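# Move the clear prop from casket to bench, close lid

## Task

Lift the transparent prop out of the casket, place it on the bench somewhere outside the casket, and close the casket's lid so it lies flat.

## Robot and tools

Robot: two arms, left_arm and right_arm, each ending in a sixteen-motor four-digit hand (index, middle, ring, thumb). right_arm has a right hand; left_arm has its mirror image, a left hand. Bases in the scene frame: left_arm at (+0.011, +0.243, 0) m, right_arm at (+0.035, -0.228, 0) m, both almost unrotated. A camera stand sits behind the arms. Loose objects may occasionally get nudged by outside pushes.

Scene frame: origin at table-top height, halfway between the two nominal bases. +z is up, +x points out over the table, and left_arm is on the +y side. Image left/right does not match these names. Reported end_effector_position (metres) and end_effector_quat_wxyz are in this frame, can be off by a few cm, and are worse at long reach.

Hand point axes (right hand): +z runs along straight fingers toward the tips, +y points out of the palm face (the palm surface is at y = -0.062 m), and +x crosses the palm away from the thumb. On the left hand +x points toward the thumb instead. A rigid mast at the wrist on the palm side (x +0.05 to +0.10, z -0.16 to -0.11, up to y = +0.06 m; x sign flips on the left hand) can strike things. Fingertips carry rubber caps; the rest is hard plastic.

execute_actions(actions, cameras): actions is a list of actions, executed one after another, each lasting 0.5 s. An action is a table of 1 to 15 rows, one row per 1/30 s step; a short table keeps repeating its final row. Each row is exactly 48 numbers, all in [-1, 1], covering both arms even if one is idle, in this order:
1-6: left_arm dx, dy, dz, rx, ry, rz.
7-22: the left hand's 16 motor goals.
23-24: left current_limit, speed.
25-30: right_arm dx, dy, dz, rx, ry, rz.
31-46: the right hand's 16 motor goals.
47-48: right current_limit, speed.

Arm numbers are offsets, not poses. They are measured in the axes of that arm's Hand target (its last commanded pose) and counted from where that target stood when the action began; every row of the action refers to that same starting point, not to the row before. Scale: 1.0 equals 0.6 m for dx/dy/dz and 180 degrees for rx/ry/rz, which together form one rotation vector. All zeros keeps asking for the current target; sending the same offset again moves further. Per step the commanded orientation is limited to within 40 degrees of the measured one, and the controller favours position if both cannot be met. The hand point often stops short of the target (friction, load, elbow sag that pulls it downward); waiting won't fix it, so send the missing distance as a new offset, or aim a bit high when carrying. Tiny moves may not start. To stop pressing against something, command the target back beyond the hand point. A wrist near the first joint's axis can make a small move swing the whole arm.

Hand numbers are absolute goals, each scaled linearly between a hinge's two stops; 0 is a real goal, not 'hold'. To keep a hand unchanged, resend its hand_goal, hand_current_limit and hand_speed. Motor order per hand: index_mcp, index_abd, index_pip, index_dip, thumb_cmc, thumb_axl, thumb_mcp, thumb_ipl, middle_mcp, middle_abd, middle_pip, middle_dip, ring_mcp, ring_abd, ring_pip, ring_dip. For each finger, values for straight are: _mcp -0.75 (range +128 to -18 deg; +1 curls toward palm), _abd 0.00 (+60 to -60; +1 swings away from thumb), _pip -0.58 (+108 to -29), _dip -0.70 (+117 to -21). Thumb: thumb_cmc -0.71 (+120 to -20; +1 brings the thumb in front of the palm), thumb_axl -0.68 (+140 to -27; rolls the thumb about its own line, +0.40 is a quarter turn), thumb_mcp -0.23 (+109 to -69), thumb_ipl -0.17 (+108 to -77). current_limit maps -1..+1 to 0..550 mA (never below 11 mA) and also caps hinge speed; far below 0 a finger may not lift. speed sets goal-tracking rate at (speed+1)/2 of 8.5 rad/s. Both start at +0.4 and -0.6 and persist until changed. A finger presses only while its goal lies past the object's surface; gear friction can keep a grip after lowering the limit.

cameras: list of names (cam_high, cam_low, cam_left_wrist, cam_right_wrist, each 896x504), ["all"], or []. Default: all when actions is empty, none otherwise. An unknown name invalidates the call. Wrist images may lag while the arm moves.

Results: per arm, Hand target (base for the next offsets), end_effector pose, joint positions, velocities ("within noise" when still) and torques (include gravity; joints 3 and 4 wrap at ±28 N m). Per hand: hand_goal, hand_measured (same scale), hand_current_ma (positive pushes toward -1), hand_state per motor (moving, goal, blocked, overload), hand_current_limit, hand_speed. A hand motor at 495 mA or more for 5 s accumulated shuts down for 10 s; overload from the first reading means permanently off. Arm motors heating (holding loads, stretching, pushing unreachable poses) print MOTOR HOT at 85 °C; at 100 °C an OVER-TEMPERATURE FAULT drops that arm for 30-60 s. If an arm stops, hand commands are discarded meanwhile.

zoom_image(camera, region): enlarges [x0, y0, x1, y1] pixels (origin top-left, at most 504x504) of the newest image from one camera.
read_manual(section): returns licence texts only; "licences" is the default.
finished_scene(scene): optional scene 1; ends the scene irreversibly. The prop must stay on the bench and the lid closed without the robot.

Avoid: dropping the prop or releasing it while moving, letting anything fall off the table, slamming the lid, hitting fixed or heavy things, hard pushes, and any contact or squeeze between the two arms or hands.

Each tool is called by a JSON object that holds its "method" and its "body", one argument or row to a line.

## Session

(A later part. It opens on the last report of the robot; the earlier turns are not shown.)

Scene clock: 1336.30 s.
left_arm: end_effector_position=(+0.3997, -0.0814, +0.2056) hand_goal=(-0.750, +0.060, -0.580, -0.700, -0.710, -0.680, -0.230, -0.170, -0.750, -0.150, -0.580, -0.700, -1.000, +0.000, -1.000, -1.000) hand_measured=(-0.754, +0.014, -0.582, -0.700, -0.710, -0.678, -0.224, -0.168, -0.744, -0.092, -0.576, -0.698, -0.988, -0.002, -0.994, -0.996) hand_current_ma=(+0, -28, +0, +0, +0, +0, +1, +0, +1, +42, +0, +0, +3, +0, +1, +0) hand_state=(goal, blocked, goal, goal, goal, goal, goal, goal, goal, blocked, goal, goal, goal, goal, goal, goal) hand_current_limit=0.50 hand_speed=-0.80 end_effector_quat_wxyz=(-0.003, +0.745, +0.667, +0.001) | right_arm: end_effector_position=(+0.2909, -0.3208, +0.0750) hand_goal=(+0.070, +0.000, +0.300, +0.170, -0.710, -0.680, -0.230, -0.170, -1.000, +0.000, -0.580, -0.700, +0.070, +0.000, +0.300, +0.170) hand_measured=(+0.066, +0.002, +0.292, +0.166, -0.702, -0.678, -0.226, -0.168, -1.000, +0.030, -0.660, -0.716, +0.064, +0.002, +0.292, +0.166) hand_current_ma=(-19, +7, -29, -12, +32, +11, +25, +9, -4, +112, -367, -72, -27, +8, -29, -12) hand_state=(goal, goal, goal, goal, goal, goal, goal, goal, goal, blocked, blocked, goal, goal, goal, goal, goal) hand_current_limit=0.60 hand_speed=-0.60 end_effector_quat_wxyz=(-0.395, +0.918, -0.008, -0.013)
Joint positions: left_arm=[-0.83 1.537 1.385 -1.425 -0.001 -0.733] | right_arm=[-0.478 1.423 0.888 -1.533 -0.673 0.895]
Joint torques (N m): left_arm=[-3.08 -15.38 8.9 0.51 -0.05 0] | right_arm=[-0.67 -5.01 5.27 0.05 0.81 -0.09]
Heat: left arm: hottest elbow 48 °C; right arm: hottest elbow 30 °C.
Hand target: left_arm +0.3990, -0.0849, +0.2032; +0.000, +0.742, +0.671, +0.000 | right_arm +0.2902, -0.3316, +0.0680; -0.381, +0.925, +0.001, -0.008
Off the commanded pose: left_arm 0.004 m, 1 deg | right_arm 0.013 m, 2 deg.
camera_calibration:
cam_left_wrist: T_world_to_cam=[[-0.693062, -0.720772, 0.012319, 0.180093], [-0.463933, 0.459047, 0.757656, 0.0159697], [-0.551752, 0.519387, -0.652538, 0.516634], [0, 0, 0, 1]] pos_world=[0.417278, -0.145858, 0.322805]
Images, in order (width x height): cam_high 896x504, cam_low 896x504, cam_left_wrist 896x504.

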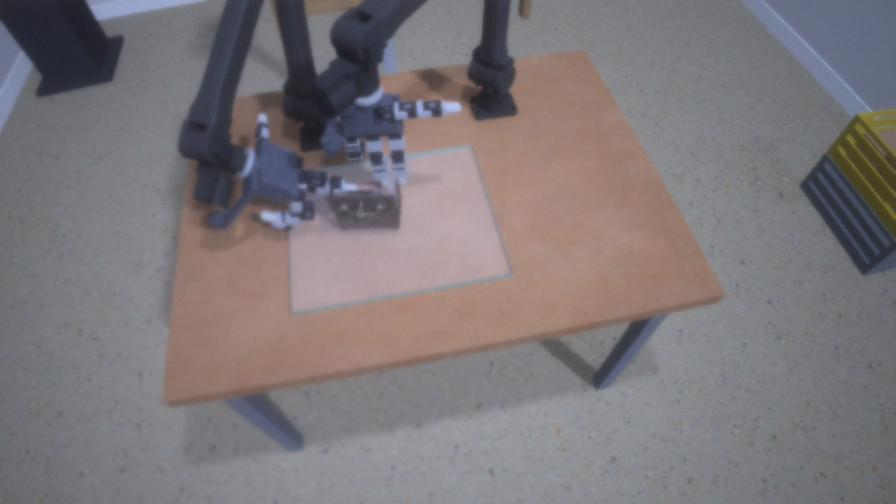

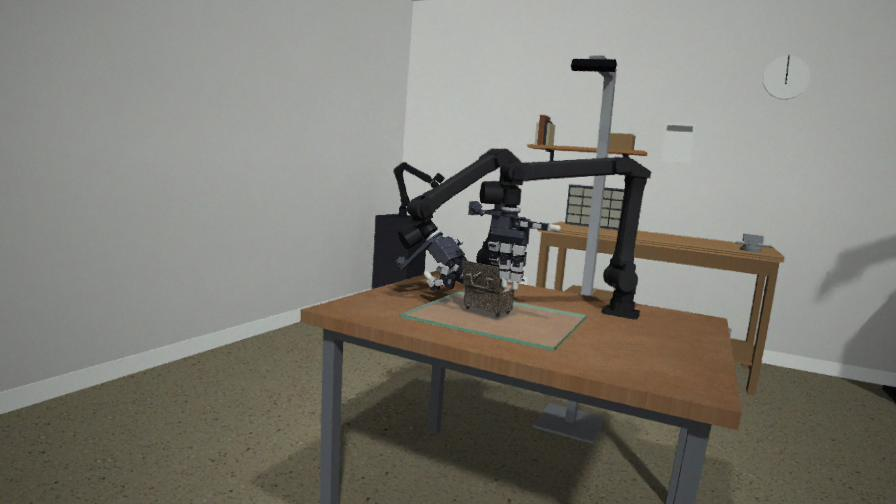

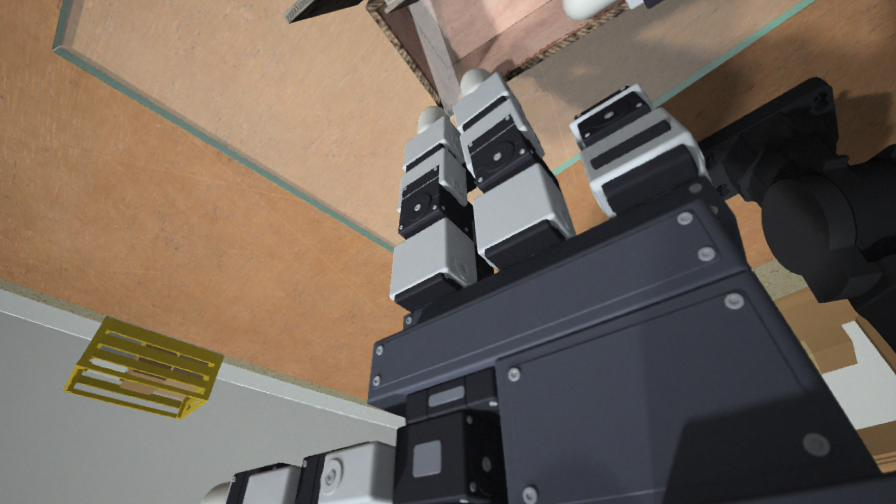

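{"method": "execute_actions", "body": {
  "actions": [
    [[0,0,0,0,0,0,-0.75,0.2,-0.58,-0.7,-0.71,-0.68,-0.23,-0.17,-0.75,-0.28,-0.58,-0.7,-1,0,-1,-1,0.7,-0.7,0,0,0,0,0,0,0.07,0,0.3,0.17,-0.71,-0.68,-0.23,-0.17,-1,0,-0.58,-0.7,0.07,0,0.3,0.17,0.6,-0.6]]
  ],
  "cameras": ["cam_low","cam_left_wrist"]
}}

{"method": "zoom_image", "body": {
  "camera": "cam_low",
  "region": [480, 260, 530, 310]
}}

{"method": "zoom_image", "body": {
  "camera": "cam_left_wrist",
  "region": [400, 0, 560, 150]
}}

Scene clock: 1338.83 s.
left_arm: end_effector_position=(+0.3998, -0.0816, +0.2056) hand_goal=(-0.750, +0.200, -0.580, -0.700, -0.710, -0.680, -0.230, -0.170, -0.750, -0.280, -0.580, -0.700, -1.000, +0.000, -1.000, -1.000) hand_measured=(-0.760, +0.024, -0.586, -0.702, -0.710, -0.678, -0.224, -0.168, -0.738, -0.114, -0.572, -0.696, -0.988, -0.002, -0.994, -0.996) hand_current_ma=(-2, -360, -1, +0, +0, +0, +1, +0, +3, +322, +1, +0, +3, +0, +1, +0) hand_state=(goal, blocked, goal, goal, goal, goal, goal, goal, goal, blocked, goal, goal, goal, goal, goal, goal) hand_current_limit=0.70 hand_speed=-0.70 end_effector_quat_wxyz=(-0.003, +0.745, +0.667, +0.000) | right_arm: end_effector_position=(+0.2909, -0.3208, +0.0750) hand_goal=(+0.070, +0.000, +0.300, +0.170, -0.710, -0.680, -0.230, -0.170, -1.000, +0.000, -0.580, -0.700, +0.070, +0.000, +0.300, +0.170) hand_measured=(+0.066, +0.002, +0.292, +0.166, -0.702, -0.678, -0.226, -0.168, -1.000, +0.030, -0.660, -0.716, +0.064, +0.002, +0.292, +0.166) hand_current_ma=(-19, +7, -29, -12, +32, +11, +25, +9, -4, +112, -367, -72, -27, +8, -29, -12) hand_state=(goal, goal, goal, goal, goal, goal, goal, goal, goal, blocked, blocked, goal, goal, goal, goal, goal) hand_current_limit=0.60 hand_speed=-0.60 end_effector_quat_wxyz=(-0.395, +0.918, -0.008, -0.013)
Joint positions: left_arm=[-0.83 1.537 1.385 -1.424 -0.001 -0.733] | right_arm=[-0.478 1.423 0.888 -1.533 -0.673 0.895]
Joint torques (N m): left_arm=[-3.14 -15.38 8.91 0.51 -0.07 0] | right_arm=[-0.67 -5.13 5.27 0.02 0.81 -0.08]
Heat: left arm: hottest elbow 48 °C; right arm: hottest elbow 30 °C.
Hand target: left_arm +0.3990, -0.0848, +0.2032; +0.000, +0.742, +0.671, +0.000 | right_arm +0.2902, -0.3316, +0.0680; -0.381, +0.925, +0.001, -0.008
Off the commanded pose: left_arm 0.004 m, 1 deg | right_arm 0.013 m, 2 deg.
camera_calibration:
cam_left_wrist: T_world_to_cam=[[-0.693047, -0.72078, 0.0127317, 0.179948], [-0.464126, 0.459643, 0.757176, 0.0163095], [-0.551609, 0.51885, -0.653087, 0.516844], [0, 0, 0, 1]] pos_world=[0.417378, -0.145958, 0.322904]
Images, in order (width x height): cam_low 896x504, cam_left_wrist 896x504.

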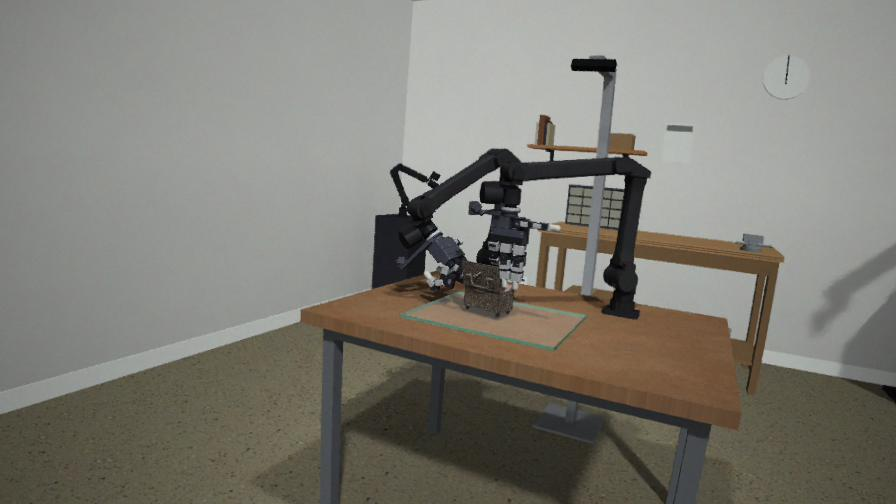

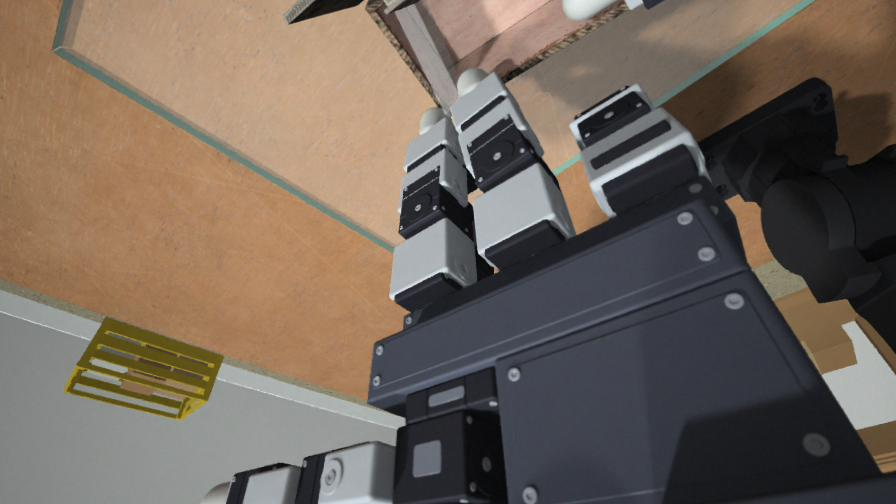

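Scaled by 10.080 from the camera's 896x504 image, which has a finer 1280x720 frame.

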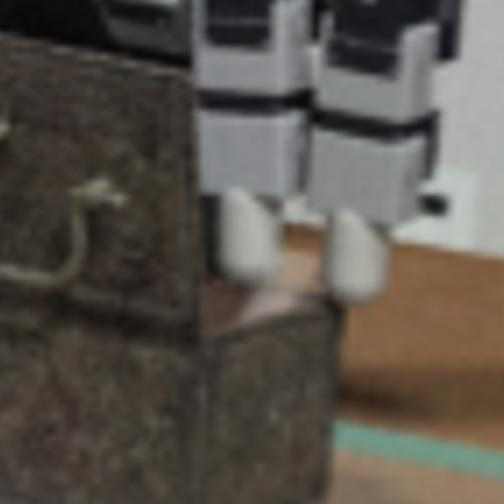

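Scaled by 3.150 from the camera's 896x504 image, which has a finer 1280x720 frame.

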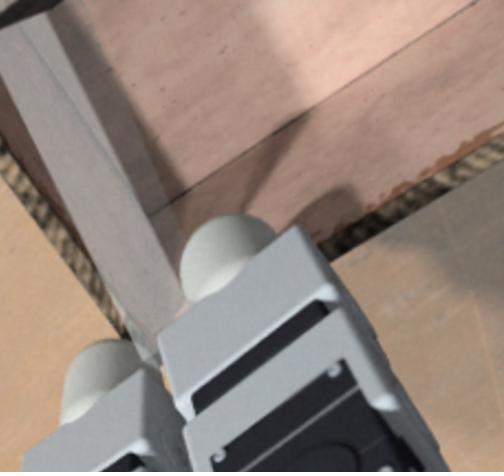

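{"method": "execute_actions", "body": {
  "actions": [
    [[0,0,-0.08,0,0,0,-0.75,0.2,-0.58,-0.7,-0.71,-0.68,-0.23,-0.17,-0.75,-0.28,-0.58,-0.7,-1,0,-1,-1,0.7,-0.7,0,0,0,0,0,0,0.07,0,0.3,0.17,-0.71,-0.68,-0.23,-0.17,-1,0,-0.58,-0.7,0.07,0,0.3,0.17,0.6,-0.6]]
  ],
  "cameras": ["cam_low","cam_left_wrist"]
}}

{"method": "zoom_image", "body": {
  "camera": "cam_low",
  "region": [480, 250, 540, 310]
}}

{"method": "zoom_image", "body": {
  "camera": "cam_left_wrist",
  "region": [400, 0, 560, 150]
}}

Scene clock: 1341.90 s.
left_arm: end_effector_position=(+0.3937, -0.0767, +0.2242) hand_goal=(-0.750, +0.200, -0.580, -0.700, -0.710, -0.680, -0.230, -0.170, -0.750, -0.280, -0.580, -0.700, -1.000, +0.000, -1.000, -1.000) hand_measured=(-0.756, +0.024, -0.584, -0.702, -0.710, -0.678, -0.224, -0.168, -0.734, -0.114, -0.570, -0.696, -0.988, -0.002, -0.994, -0.996) hand_current_ma=(-1, -360, +0, +0, +0, +0, +1, +0, +5, +322, +2, +0, +3, +0, +1, +0) hand_state=(goal, blocked, goal, goal, goal, goal, goal, goal, goal, blocked, goal, goal, goal, goal, goal, goal) hand_current_limit=0.70 hand_speed=-0.70 end_effector_quat_wxyz=(-0.022, +0.745, +0.667, -0.001) | right_arm: end_effector_position=(+0.2909, -0.3208, +0.0750) hand_goal=(+0.070, +0.000, +0.300, +0.170, -0.710, -0.680, -0.230, -0.170, -1.000, +0.000, -0.580, -0.700, +0.070, +0.000, +0.300, +0.170) hand_measured=(+0.066, +0.002, +0.292, +0.166, -0.702, -0.678, -0.226, -0.168, -1.000, +0.030, -0.660, -0.716, +0.064, +0.002, +0.292, +0.166) hand_current_ma=(-19, +7, -29, -12, +32, +11, +25, +9, -4, +112, -367, -72, -27, +8, -29, -12) hand_state=(goal, goal, goal, goal, goal, goal, goal, goal, goal, blocked, blocked, goal, goal, goal, goal, goal) hand_current_limit=0.60 hand_speed=-0.60 end_effector_quat_wxyz=(-0.395, +0.918, -0.008, -0.013)
Joint positions: left_arm=[-0.832 1.536 1.437 -1.516 0.002 -0.733] | right_arm=[-0.478 1.423 0.888 -1.533 -0.673 0.895]
Joint torques (N m): left_arm=[-3.08 -16.5 13.57 -0.8 -0.2 -0.01] | right_arm=[-0.62 -5.19 5.29 0.08 0.82 -0.08]
Heat: left arm: hottest elbow 48 °C; right arm: hottest elbow 30 °C.
Hand target: left_arm +0.3990, -0.0848, +0.2512; +0.000, +0.742, +0.671, +0.000 | right_arm +0.2902, -0.3316, +0.0680; -0.381, +0.925, +0.001, -0.008
Off the commanded pose: left_arm 0.029 m, 3 deg | right_arm 0.013 m, 2 deg.
camera_calibration:
cam_left_wrist: T_world_to_cam=[[-0.693751, -0.7201, 0.0128645, 0.179303], [-0.441677, 0.439489, 0.782158, -0.0187943], [-0.568886, 0.536941, -0.622948, 0.524513], [0, 0, 0, 1]] pos_world=[0.414479, -0.144256, 0.339138]
Images, in order (width x height): cam_low 896x504, cam_left_wrist 896x504.

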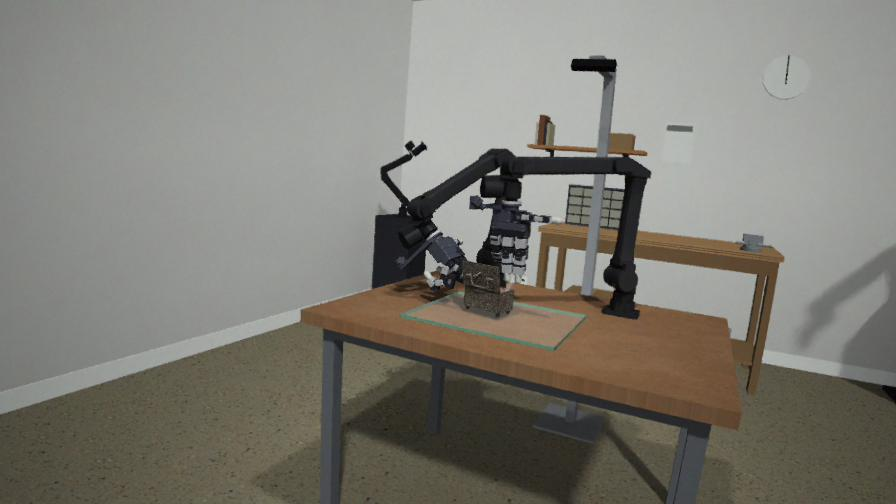

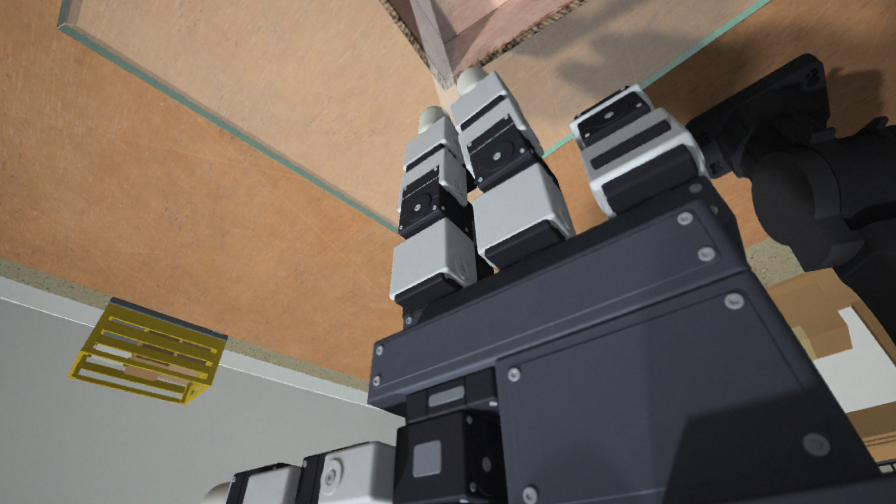

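Scaled by 8.400 from the camera's 896x504 image, which has a finer 1280x720 frame.

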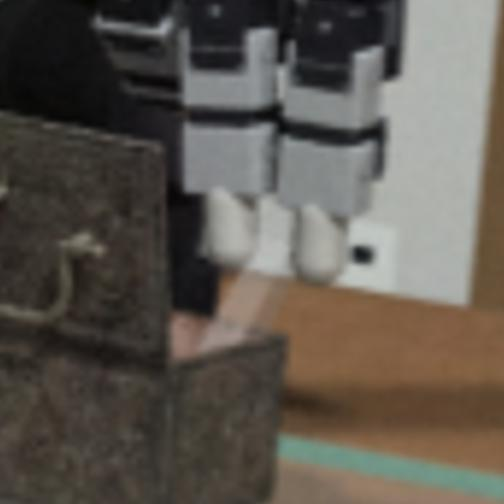

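Scaled by 3.150 from the camera's 896x504 image, which has a finer 1280x720 frame.

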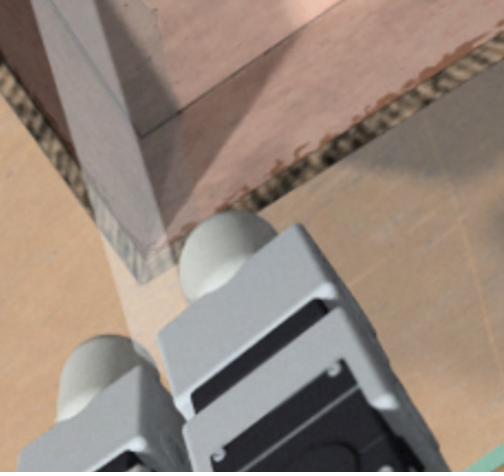

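{"method": "execute_actions", "body": {
  "actions": [
    [[0,0.01,-0.05,0,0,0,-0.75,0.2,-0.58,-0.7,-0.71,-0.68,-0.23,-0.17,-0.75,-0.28,-0.58,-0.7,-1,0,-1,-1,0.7,-0.7,0,0,0,0,0,0,0.07,0,0.3,0.17,-0.71,-0.68,-0.23,-0.17,-1,0,-0.58,-0.7,0.07,0,0.3,0.17,0.6,-0.6]],
    [[0,0.01,-0.05,0,0,0,-0.75,0.2,-0.58,-0.7,-0.71,-0.68,-0.23,-0.17,-0.75,-0.28,-0.58,-0.7,-1,0,-1,-1,0.7,-0.7,0,0,0,0,0,0,0.07,0,0.3,0.17,-0.71,-0.68,-0.23,-0.17,-1,0,-0.58,-0.7,0.07,0,0.3,0.17,0.6,-0.6]]
  ],
  "cameras": ["cam_low","cam_left_wrist"]
}}

{"method": "zoom_image", "body": {
  "camera": "cam_low",
  "region": [460, 220, 550, 310]
}}

{"method": "zoom_image", "body": {
  "camera": "cam_left_wrist",
  "region": [380, 0, 560, 150]
}}

Scene clock: 1345.57 s.
left_arm: end_effector_position=(+0.3993, -0.0825, +0.2924) hand_goal=(-0.750, +0.200, -0.580, -0.700, -0.710, -0.680, -0.230, -0.170, -0.750, -0.280, -0.580, -0.700, -1.000, +0.000, -1.000, -1.000) hand_measured=(-0.768, +0.030, -0.590, -0.704, -0.710, -0.678, -0.224, -0.168, -0.732, -0.114, -0.568, -0.696, -0.988, -0.002, -0.994, -0.996) hand_current_ma=(-7, -330, -2, +0, +0, +0, +1, +0, +7, +322, +2, +0, +3, +0, +1, +0) hand_state=(goal, blocked, goal, goal, goal, goal, goal, goal, goal, blocked, goal, goal, goal, goal, goal, goal) hand_current_limit=0.70 hand_speed=-0.70 end_effector_quat_wxyz=(-0.013, +0.745, +0.667, +0.000) | right_arm: end_effector_position=(+0.2909, -0.3208, +0.0750) hand_goal=(+0.070, +0.000, +0.300, +0.170, -0.710, -0.680, -0.230, -0.170, -1.000, +0.000, -0.580, -0.700, +0.070, +0.000, +0.300, +0.170) hand_measured=(+0.066, +0.002, +0.292, +0.166, -0.702, -0.678, -0.226, -0.168, -1.000, +0.030, -0.660, -0.716, +0.064, +0.002, +0.292, +0.166) hand_current_ma=(-19, +7, -29, -12, +32, +11, +25, +9, -4, +112, -367, -72, -27, +8, -29, -12) hand_state=(goal, goal, goal, goal, goal, goal, goal, goal, goal, blocked, blocked, goal, goal, goal, goal, goal) hand_current_limit=0.60 hand_speed=-0.60 end_effector_quat_wxyz=(-0.395, +0.918, -0.008, -0.013)
Joint positions: left_arm=[-0.832 1.543 1.623 -1.677 0.001 -0.733] | right_arm=[-0.478 1.423 0.888 -1.533 -0.673 0.895]
Joint torques (N m): left_arm=[-1.55 -15.15 13.48 -0.46 -0.2 0.17] | right_arm=[-0.73 -5.13 5.31 0.05 0.81 -0.08]
Heat: left arm: hottest elbow 48 °C; right arm: hottest elbow 30 °C.
Hand target: left_arm +0.4109, -0.0860, +0.3112; +0.000, +0.742, +0.671, +0.000 | right_arm +0.2902, -0.3316, +0.0680; -0.381, +0.925, +0.001, -0.008
Off the commanded pose: left_arm 0.022 m, 2 deg | right_arm 0.013 m, 2 deg.
joint sent to its limit (left arm) — joint 4 (wrist pitch), lower limit. The joint targets are off in position, not in orientation.
camera_calibration:
cam_left_wrist: T_world_to_cam=[[-0.693958, -0.719905, 0.0125958, 0.178243], [-0.451777, 0.448982, 0.770917, -0.0591333], [-0.560642, 0.529294, -0.636811, 0.573452], [0, 0, 0, 1]] pos_world=[0.41848, -0.148657, 0.408523]
Images, in order (width x height): cam_low 896x504, cam_left_wrist 896x504.

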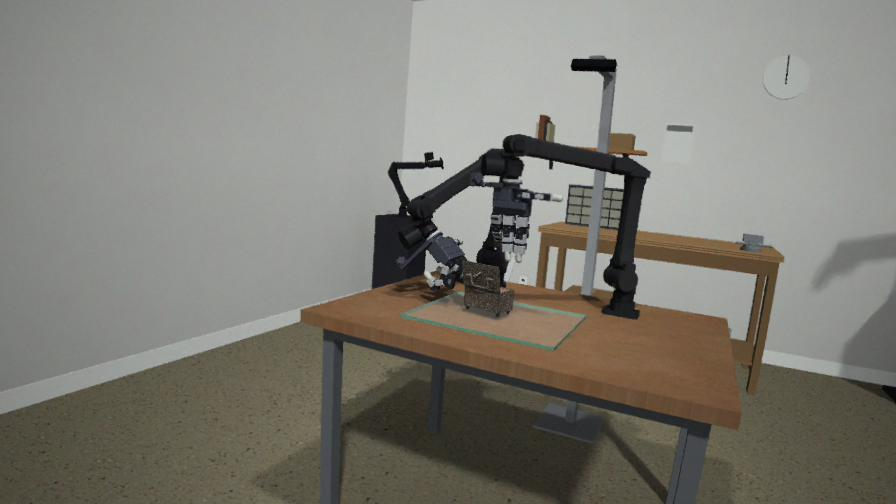

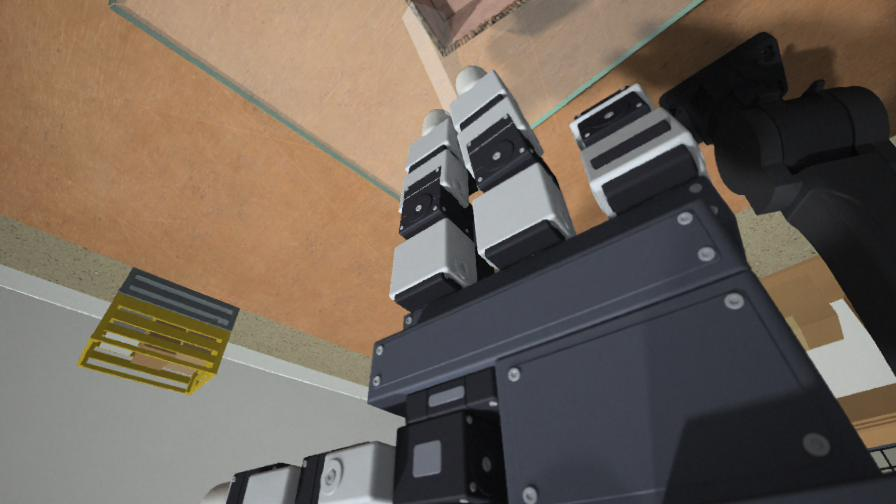

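Scaled by 5.600 from the camera's 896x504 image, which has a finer 1280x720 frame.

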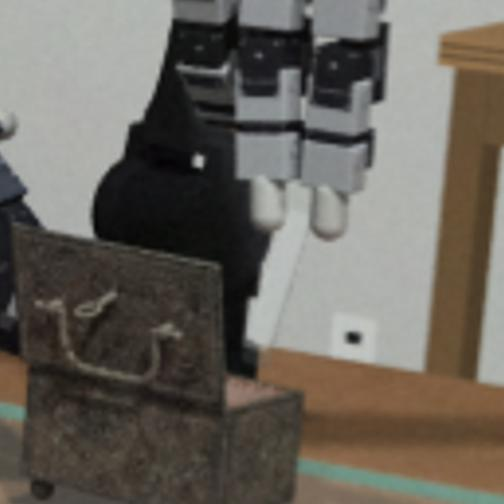

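Scaled by 2.800 from the camera's 896x504 image, which has a finer 1280x720 frame.

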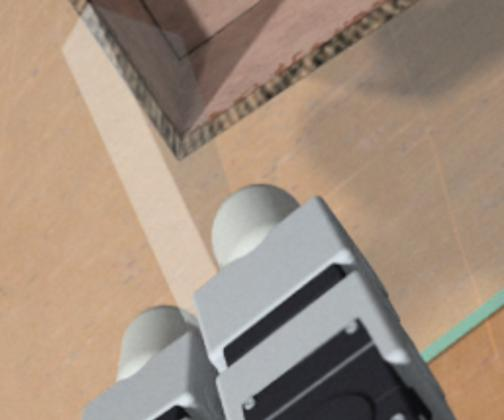

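{"method": "execute_actions", "body": {
  "actions": [
    [[0.1,-0.01,0,0,0,0,-0.75,0.2,-0.58,-0.7,-0.71,-0.68,-0.23,-0.17,-0.75,-0.28,-0.58,-0.7,-1,0,-1,-1,0.7,-0.7,0,0,0,0,0,0,0.07,0,0.3,0.17,-0.71,-0.68,-0.23,-0.17,-1,0,-0.58,-0.7,0.07,0,0.3,0.17,0.6,-0.6]],
    [[0.1,-0.01,0.03,0,0,0,-0.75,0.2,-0.58,-0.7,-0.71,-0.68,-0.23,-0.17,-0.75,-0.28,-0.58,-0.7,-1,0,-1,-1,0.7,-0.7,0,0,0,0,0,0,0.07,0,0.3,0.17,-0.71,-0.68,-0.23,-0.17,-1,0,-0.58,-0.7,0.07,0,0.3,0.17,0.6,-0.6]]
  ],
  "cameras": ["cam_high","cam_low","cam_left_wrist"]
}}

{"method": "zoom_image", "body": {
  "camera": "cam_low",
  "region": [470, 220, 590, 340]
}}

{"method": "zoom_image", "body": {
  "camera": "cam_left_wrist",
  "region": [360, 0, 560, 150]
}}

Scene clock: 1351.83 s.
left_arm: end_effector_position=(+0.4090, +0.0342, +0.2897) hand_goal=(-0.750, +0.200, -0.580, -0.700, -0.710, -0.680, -0.230, -0.170, -0.750, -0.280, -0.580, -0.700, -1.000, +0.000, -1.000, -1.000) hand_measured=(-0.770, +0.034, -0.590, -0.704, -0.710, -0.678, -0.224, -0.168, -0.728, -0.114, -0.566, -0.694, -0.990, -0.002, -0.994, -0.996) hand_current_ma=(-8, -322, -2, +0, +0, +0, +1, +0, +9, +322, +3, +1, +2, +0, +1, +0) hand_state=(blocked, blocked, goal, goal, goal, goal, goal, goal, blocked, blocked, goal, goal, goal, goal, goal, goal) hand_current_limit=0.70 hand_speed=-0.70 end_effector_quat_wxyz=(-0.010, +0.738, +0.674, -0.001) | right_arm: end_effector_position=(+0.2909, -0.3208, +0.0750) hand_goal=(+0.070, +0.000, +0.300, +0.170, -0.710, -0.680, -0.230, -0.170, -1.000, +0.000, -0.580, -0.700, +0.070, +0.000, +0.300, +0.170) hand_measured=(+0.066, +0.002, +0.292, +0.166, -0.702, -0.678, -0.226, -0.168, -1.000, +0.030, -0.660, -0.716, +0.064, +0.002, +0.292, +0.166) hand_current_ma=(-19, +7, -29, -12, +32, +11, +25, +9, -4, +112, -367, -72, -27, +8, -29, -12) hand_state=(goal, goal, goal, goal, goal, goal, goal, goal, goal, blocked, blocked, goal, goal, goal, goal, goal) hand_current_limit=0.60 hand_speed=-0.60 end_effector_quat_wxyz=(-0.395, +0.918, -0.008, -0.013)
Joint positions: left_arm=[-0.612 1.354 1.415 -1.651 -0.002 -0.533] | right_arm=[-0.478 1.423 0.888 -1.533 -0.673 0.895]
Joint torques (N m): left_arm=[-1.67 -13.22 8.91 0.54 -0.04 0.29] | right_arm=[-0.56 -5.13 5.27 0.05 0.81 -0.09]
Heat: left arm: hottest elbow 48 °C; right arm: hottest elbow 30 °C.
Hand target: left_arm +0.4110, +0.0346, +0.2932; +0.000, +0.742, +0.671, +0.000 | right_arm +0.2902, -0.3316, +0.0680; -0.381, +0.925, +0.001, -0.008
Off the commanded pose: left_arm 0.004 m, 1 deg | right_arm 0.013 m, 2 deg.
camera_calibration:
cam_left_wrist: T_world_to_cam=[[-0.679607, -0.733443, 0.0139869, 0.263275], [-0.46377, 0.444345, 0.766469, -0.0986637], [-0.568377, 0.514411, -0.642129, 0.520572], [0, 0, 0, 1]] pos_world=[0.429047, -0.0308503, 0.406215]
Images, in order (width x height): cam_high 896x504, cam_low 896x504, cam_left_wrist 896x504.

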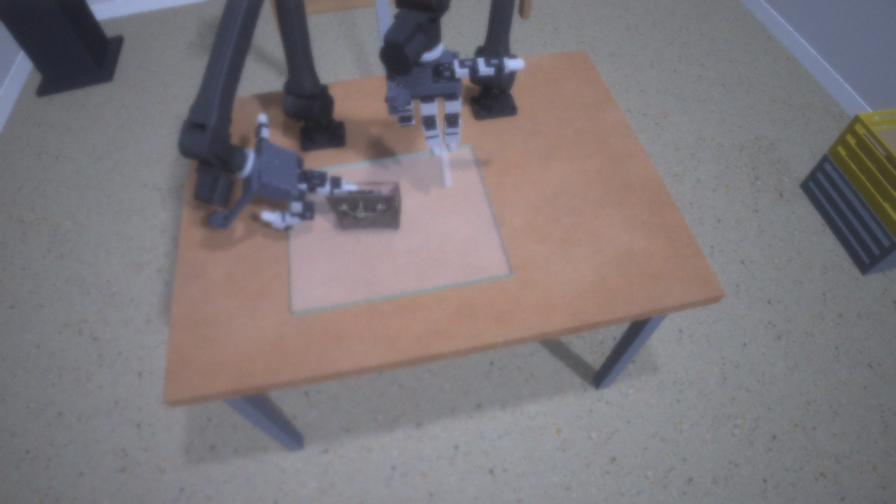

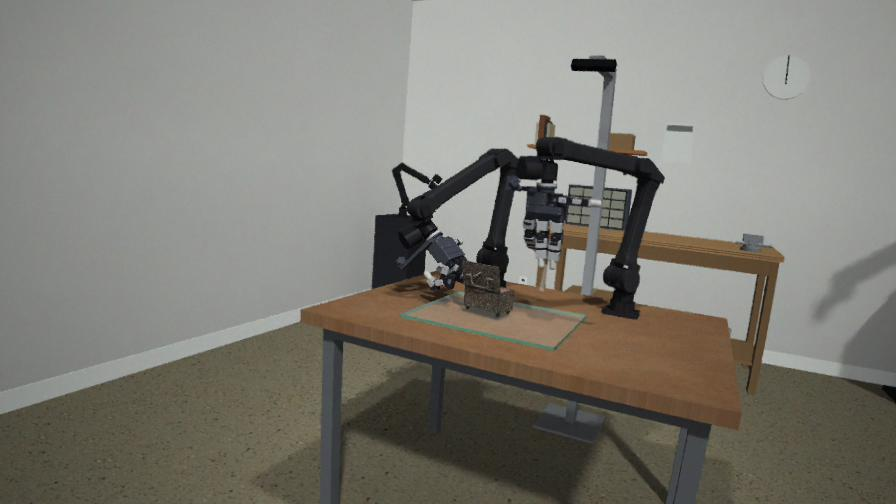

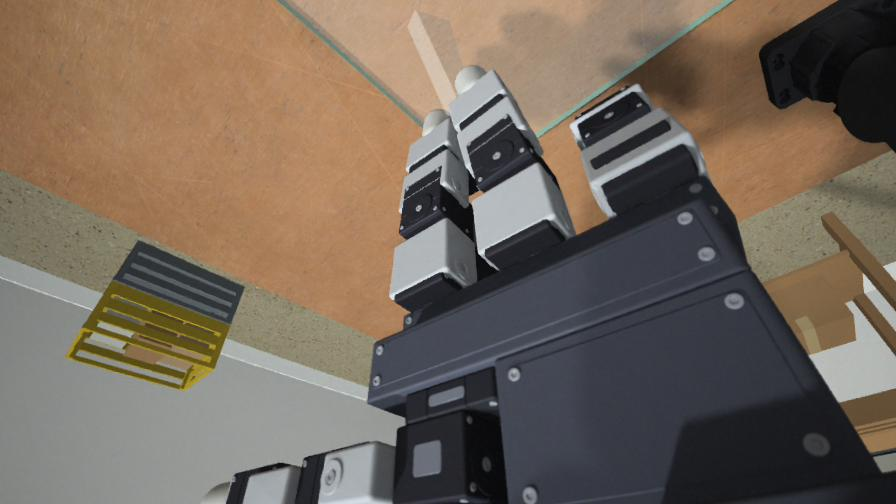

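Scaled by 4.200 from the camera's 896x504 image, which has a finer 1280x720 frame.

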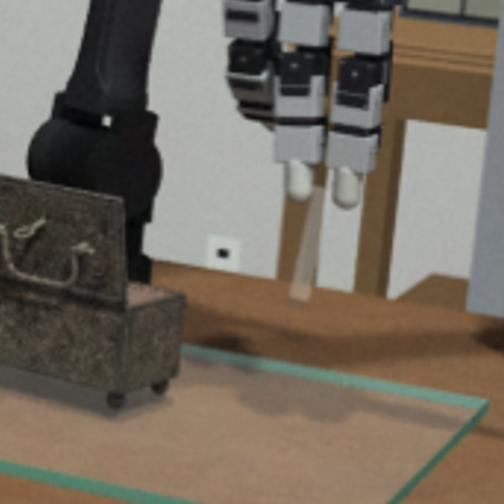

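Scaled by 2.520 from the camera's 896x504 image, which has a finer 1280x720 frame.

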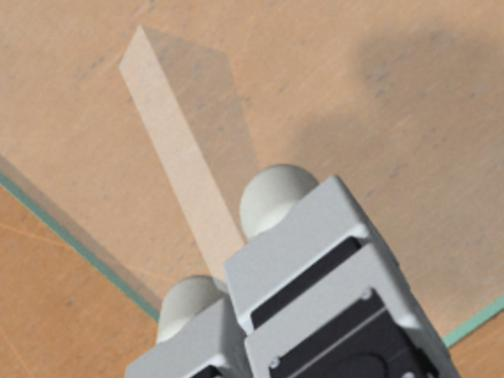

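{"method": "execute_actions", "body": {
  "actions": [
    [[0,0,0.075,0,0,0,-0.75,0.2,-0.58,-0.7,-0.71,-0.68,-0.23,-0.17,-0.75,-0.28,-0.58,-0.7,-1,0,-1,-1,0.7,-0.7,0,0,0,0,0,0,0.07,0,0.3,0.17,-0.71,-0.68,-0.23,-0.17,-1,0,-0.58,-0.7,0.07,0,0.3,0.17,0.6,-0.6]],
    [[0,0,0.07,0,0,0,-0.75,0.2,-0.58,-0.7,-0.71,-0.68,-0.23,-0.17,-0.75,-0.28,-0.58,-0.7,-1,0,-1,-1,0.7,-0.7,0,0,0,0,0,0,0.07,0,0.3,0.17,-0.71,-0.68,-0.23,-0.17,-1,0,-0.58,-0.7,0.07,0,0.3,0.17,0.6,-0.6]]
  ],
  "cameras": ["cam_high","cam_low","cam_left_wrist"]
}}

{"method": "zoom_image", "body": {
  "camera": "cam_low",
  "region": [470, 230, 570, 330]
}}

{"method": "zoom_image", "body": {
  "camera": "cam_left_wrist",
  "region": [360, 0, 560, 150]
}}

Scene clock: 1358.60 s.
left_arm: end_effector_position=(+0.4063, +0.0359, +0.2053) hand_goal=(-0.750, +0.200, -0.580, -0.700, -0.710, -0.680, -0.230, -0.170, -0.750, -0.280, -0.580, -0.700, -1.000, +0.000, -1.000, -1.000) hand_measured=(-0.770, +0.034, -0.590, -0.704, -0.710, -0.678, -0.224, -0.168, -0.728, -0.114, -0.566, -0.694, -0.990, -0.002, -0.994, -0.996) hand_current_ma=(-8, -322, -2, +0, +0, +0, +1, +0, +9, +322, +3, +1, +2, +0, +1, +0) hand_state=(blocked, blocked, goal, goal, goal, goal, goal, goal, blocked, blocked, goal, goal, goal, goal, goal, goal) hand_current_limit=0.70 hand_speed=-0.70 end_effector_quat_wxyz=(-0.006, +0.739, +0.674, -0.001) | right_arm: end_effector_position=(+0.2909, -0.3208, +0.0750) hand_goal=(+0.070, +0.000, +0.300, +0.170, -0.710, -0.680, -0.230, -0.170, -1.000, +0.000, -0.580, -0.700, +0.070, +0.000, +0.300, +0.170) hand_measured=(+0.066, +0.002, +0.292, +0.166, -0.702, -0.678, -0.226, -0.168, -1.000, +0.030, -0.660, -0.716, +0.064, +0.002, +0.292, +0.166) hand_current_ma=(-19, +7, -29, -12, +32, +11, +25, +9, -4, +112, -367, -72, -27, +8, -29, -12) hand_state=(goal, goal, goal, goal, goal, goal, goal, goal, goal, blocked, blocked, goal, goal, goal, goal, goal) hand_current_limit=0.60 hand_speed=-0.60 end_effector_quat_wxyz=(-0.395, +0.918, -0.008, -0.013)
Joint positions: left_arm=[-0.612 1.353 1.192 -1.422 -0.002 -0.532] | right_arm=[-0.478 1.423 0.888 -1.533 -0.673 0.895]
Joint torques (N m): left_arm=[-1.67 -11.93 9.26 0.58 -0.05 0.3] | right_arm=[-0.67 -5.19 5.29 0.06 0.81 -0.08]
Heat: left arm: hottest elbow 48 °C; right arm: hottest elbow 30 °C.
Hand target: left_arm +0.4111, +0.0345, +0.2062; +0.000, +0.742, +0.671, +0.000 | right_arm +0.2902, -0.3316, +0.0680; -0.381, +0.925, +0.001, -0.008
Off the commanded pose: left_arm 0.005 m, 1 deg | right_arm 0.013 m, 2 deg.
camera_calibration:
cam_left_wrist: T_world_to_cam=[[-0.680493, -0.73262, 0.0140173, 0.264213], [-0.466902, 0.448266, 0.762273, -0.0339846], [-0.56474, 0.512177, -0.647104, 0.463615], [0, 0, 0, 1]] pos_world=[0.42575, -0.0286511, 0.322209]
Images, in order (width x height): cam_high 896x504, cam_low 896x504, cam_left_wrist 896x504.

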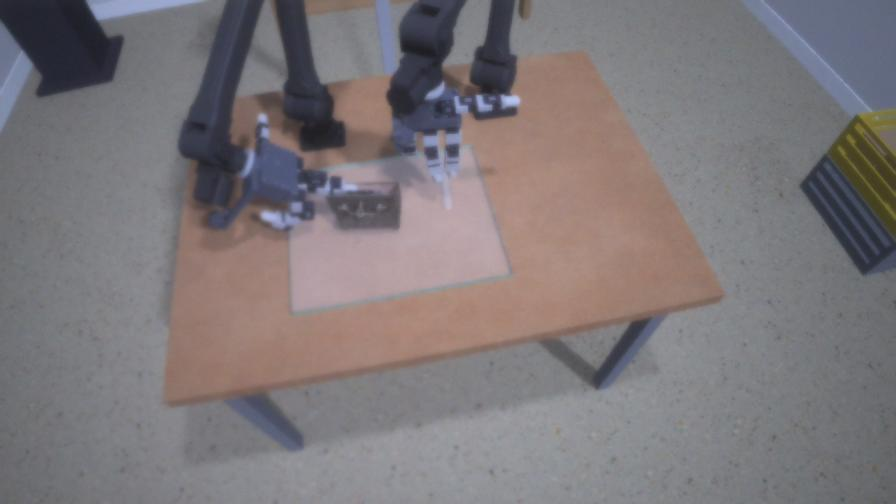

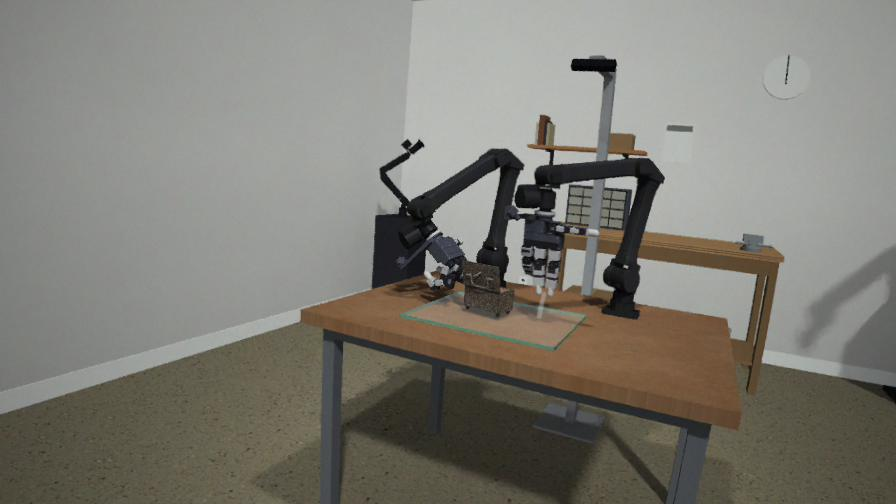

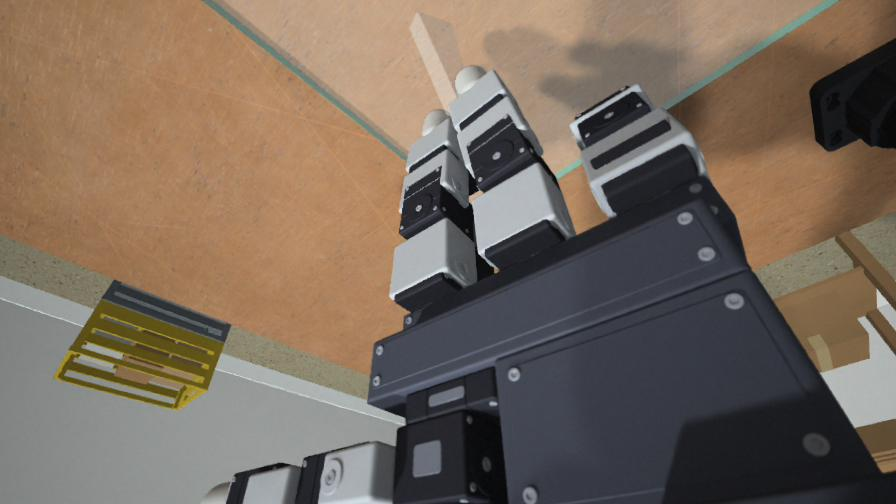

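Scaled by 5.040 from the camera's 896x504 image, which has a finer 1280x720 frame.

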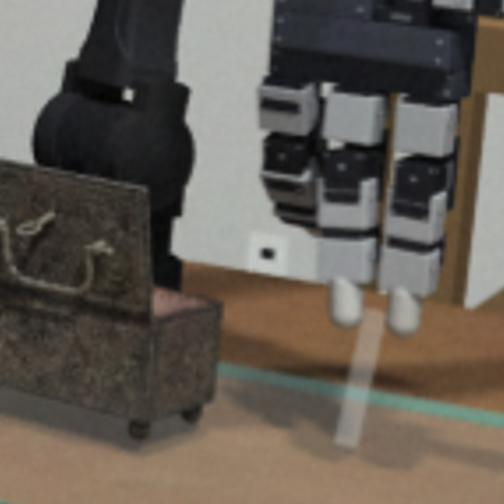

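Scaled by 2.520 from the camera's 896x504 image, which has a finer 1280x720 frame.

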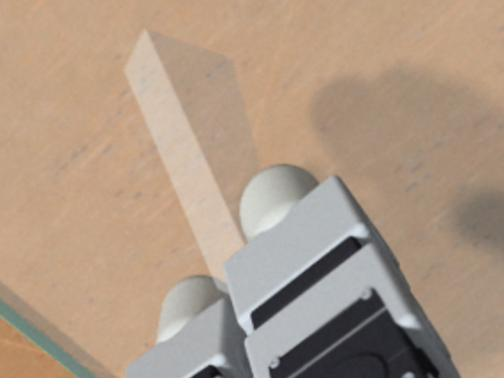

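{"method": "execute_actions", "body": {
  "actions": [
    [[0,0,0.045,0,0,0,-0.75,0.2,-0.58,-0.7,-0.71,-0.68,-0.23,-0.17,-0.75,-0.28,-0.58,-0.7,-1,0,-1,-1,0.7,-0.7,0,0,0,0,0,0,0.07,0,0.3,0.17,-0.71,-0.68,-0.23,-0.17,-1,0,-0.58,-0.7,0.07,0,0.3,0.17,0.6,-0.6]]
  ],
  "cameras": ["cam_low","cam_left_wrist"]
}}

{"method": "zoom_image", "body": {
  "camera": "cam_low",
  "region": [470, 230, 570, 330]
}}

{"method": "zoom_image", "body": {
  "camera": "cam_left_wrist",
  "region": [360, 0, 560, 150]
}}

Scene clock: 1363.70 s.
left_arm: end_effector_position=(+0.4110, +0.0294, +0.2018) hand_goal=(-0.750, +0.200, -0.580, -0.700, -0.710, -0.680, -0.230, -0.170, -0.750, -0.280, -0.580, -0.700, -1.000, +0.000, -1.000, -1.000) hand_measured=(-0.782, +0.038, -0.598, -0.706, -0.710, -0.678, -0.224, -0.168, -0.738, -0.114, -0.572, -0.698, -0.990, -0.002, -0.994, -0.996) hand_current_ma=(-20, -301, -5, -1, +0, +0, +1, +0, +3, +319, +1, +0, +2, +0, +1, +0) hand_state=(blocked, blocked, goal, goal, goal, goal, goal, goal, goal, blocked, goal, goal, goal, goal, goal, goal) hand_current_limit=0.70 hand_speed=-0.70 end_effector_quat_wxyz=(+0.017, +0.740, +0.672, +0.003) | right_arm: end_effector_position=(+0.2909, -0.3208, +0.0750) hand_goal=(+0.070, +0.000, +0.300, +0.170, -0.710, -0.680, -0.230, -0.170, -1.000, +0.000, -0.580, -0.700, +0.070, +0.000, +0.300, +0.170) hand_measured=(+0.066, +0.002, +0.292, +0.166, -0.702, -0.678, -0.226, -0.168, -1.000, +0.030, -0.660, -0.716, +0.064, +0.002, +0.292, +0.166) hand_current_ma=(-19, +7, -29, -12, +32, +11, +25, +9, -4, +112, -367, -72, -27, +8, -29, -12) hand_state=(goal, goal, goal, goal, goal, goal, goal, goal, goal, blocked, blocked, goal, goal, goal, goal, goal) hand_current_limit=0.60 hand_speed=-0.60 end_effector_quat_wxyz=(-0.395, +0.918, -0.008, -0.013)
Joint positions: left_arm=[-0.617 1.344 1.165 -1.357 0.001 -0.532] | right_arm=[-0.478 1.423 0.888 -1.533 -0.673 0.895]
Joint torques (N m): left_arm=[-1.67 -10.23 6.79 0.9 -0.15 0.31] | right_arm=[-0.62 -5.13 5.26 0.06 0.8 -0.08]
Heat: left arm: hottest elbow 48 °C; right arm: hottest elbow 30 °C.
Hand target: left_arm +0.4111, +0.0346, +0.1792; +0.000, +0.742, +0.671, +0.000 | right_arm +0.2902, -0.3316, +0.0680; -0.381, +0.925, +0.001, -0.008
Off the commanded pose: left_arm 0.023 m, 2 deg | right_arm 0.013 m, 2 deg.
camera_calibration:
cam_left_wrist: T_world_to_cam=[[-0.684328, -0.729097, 0.0106396, 0.264863], [-0.492852, 0.473245, 0.730162, -0.00968905], [-0.537394, 0.494426, -0.683192, 0.463875], [0, 0, 0, 1]] pos_world=[0.425761, -0.0316561, 0.321172]
Images, in order (width x height): cam_low 896x504, cam_left_wrist 896x504.

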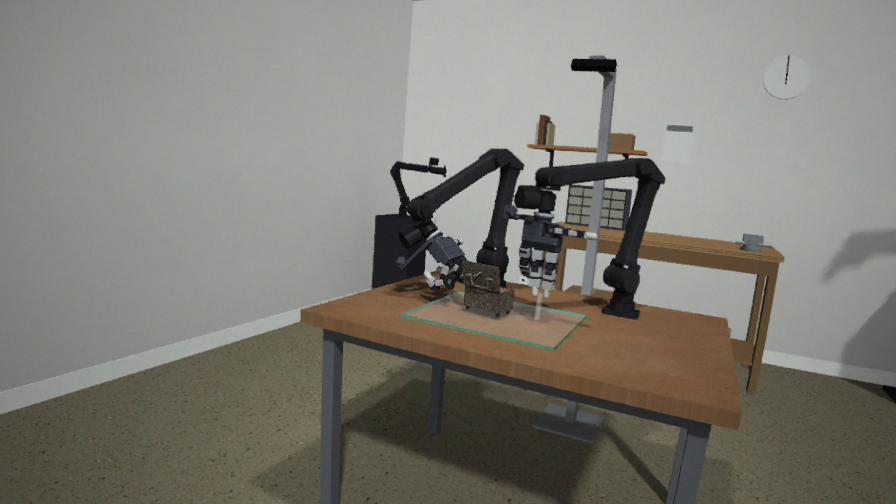

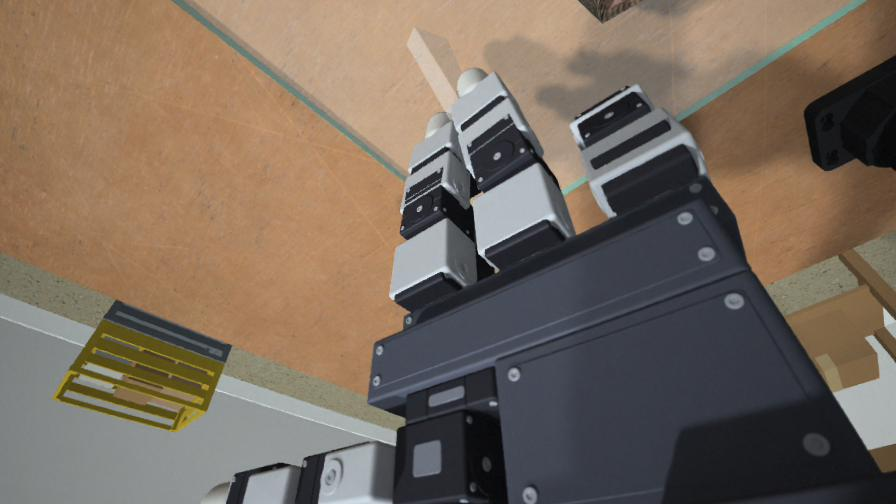

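Scaled by 5.040 from the camera's 896x504 image, which has a finer 1280x720 frame.

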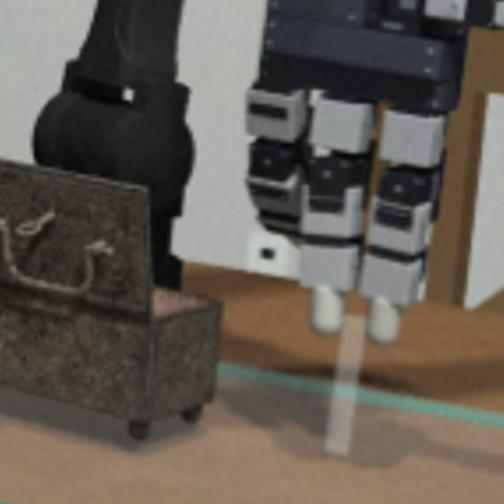

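Scaled by 2.520 from the camera's 896x504 image, which has a finer 1280x720 frame.

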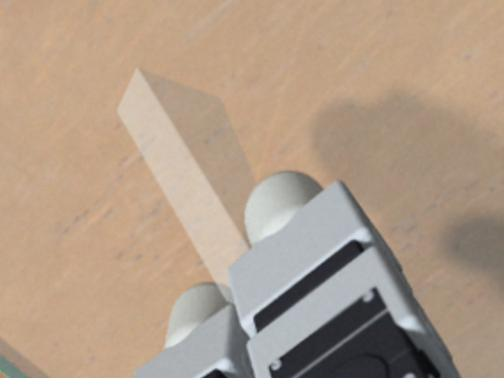

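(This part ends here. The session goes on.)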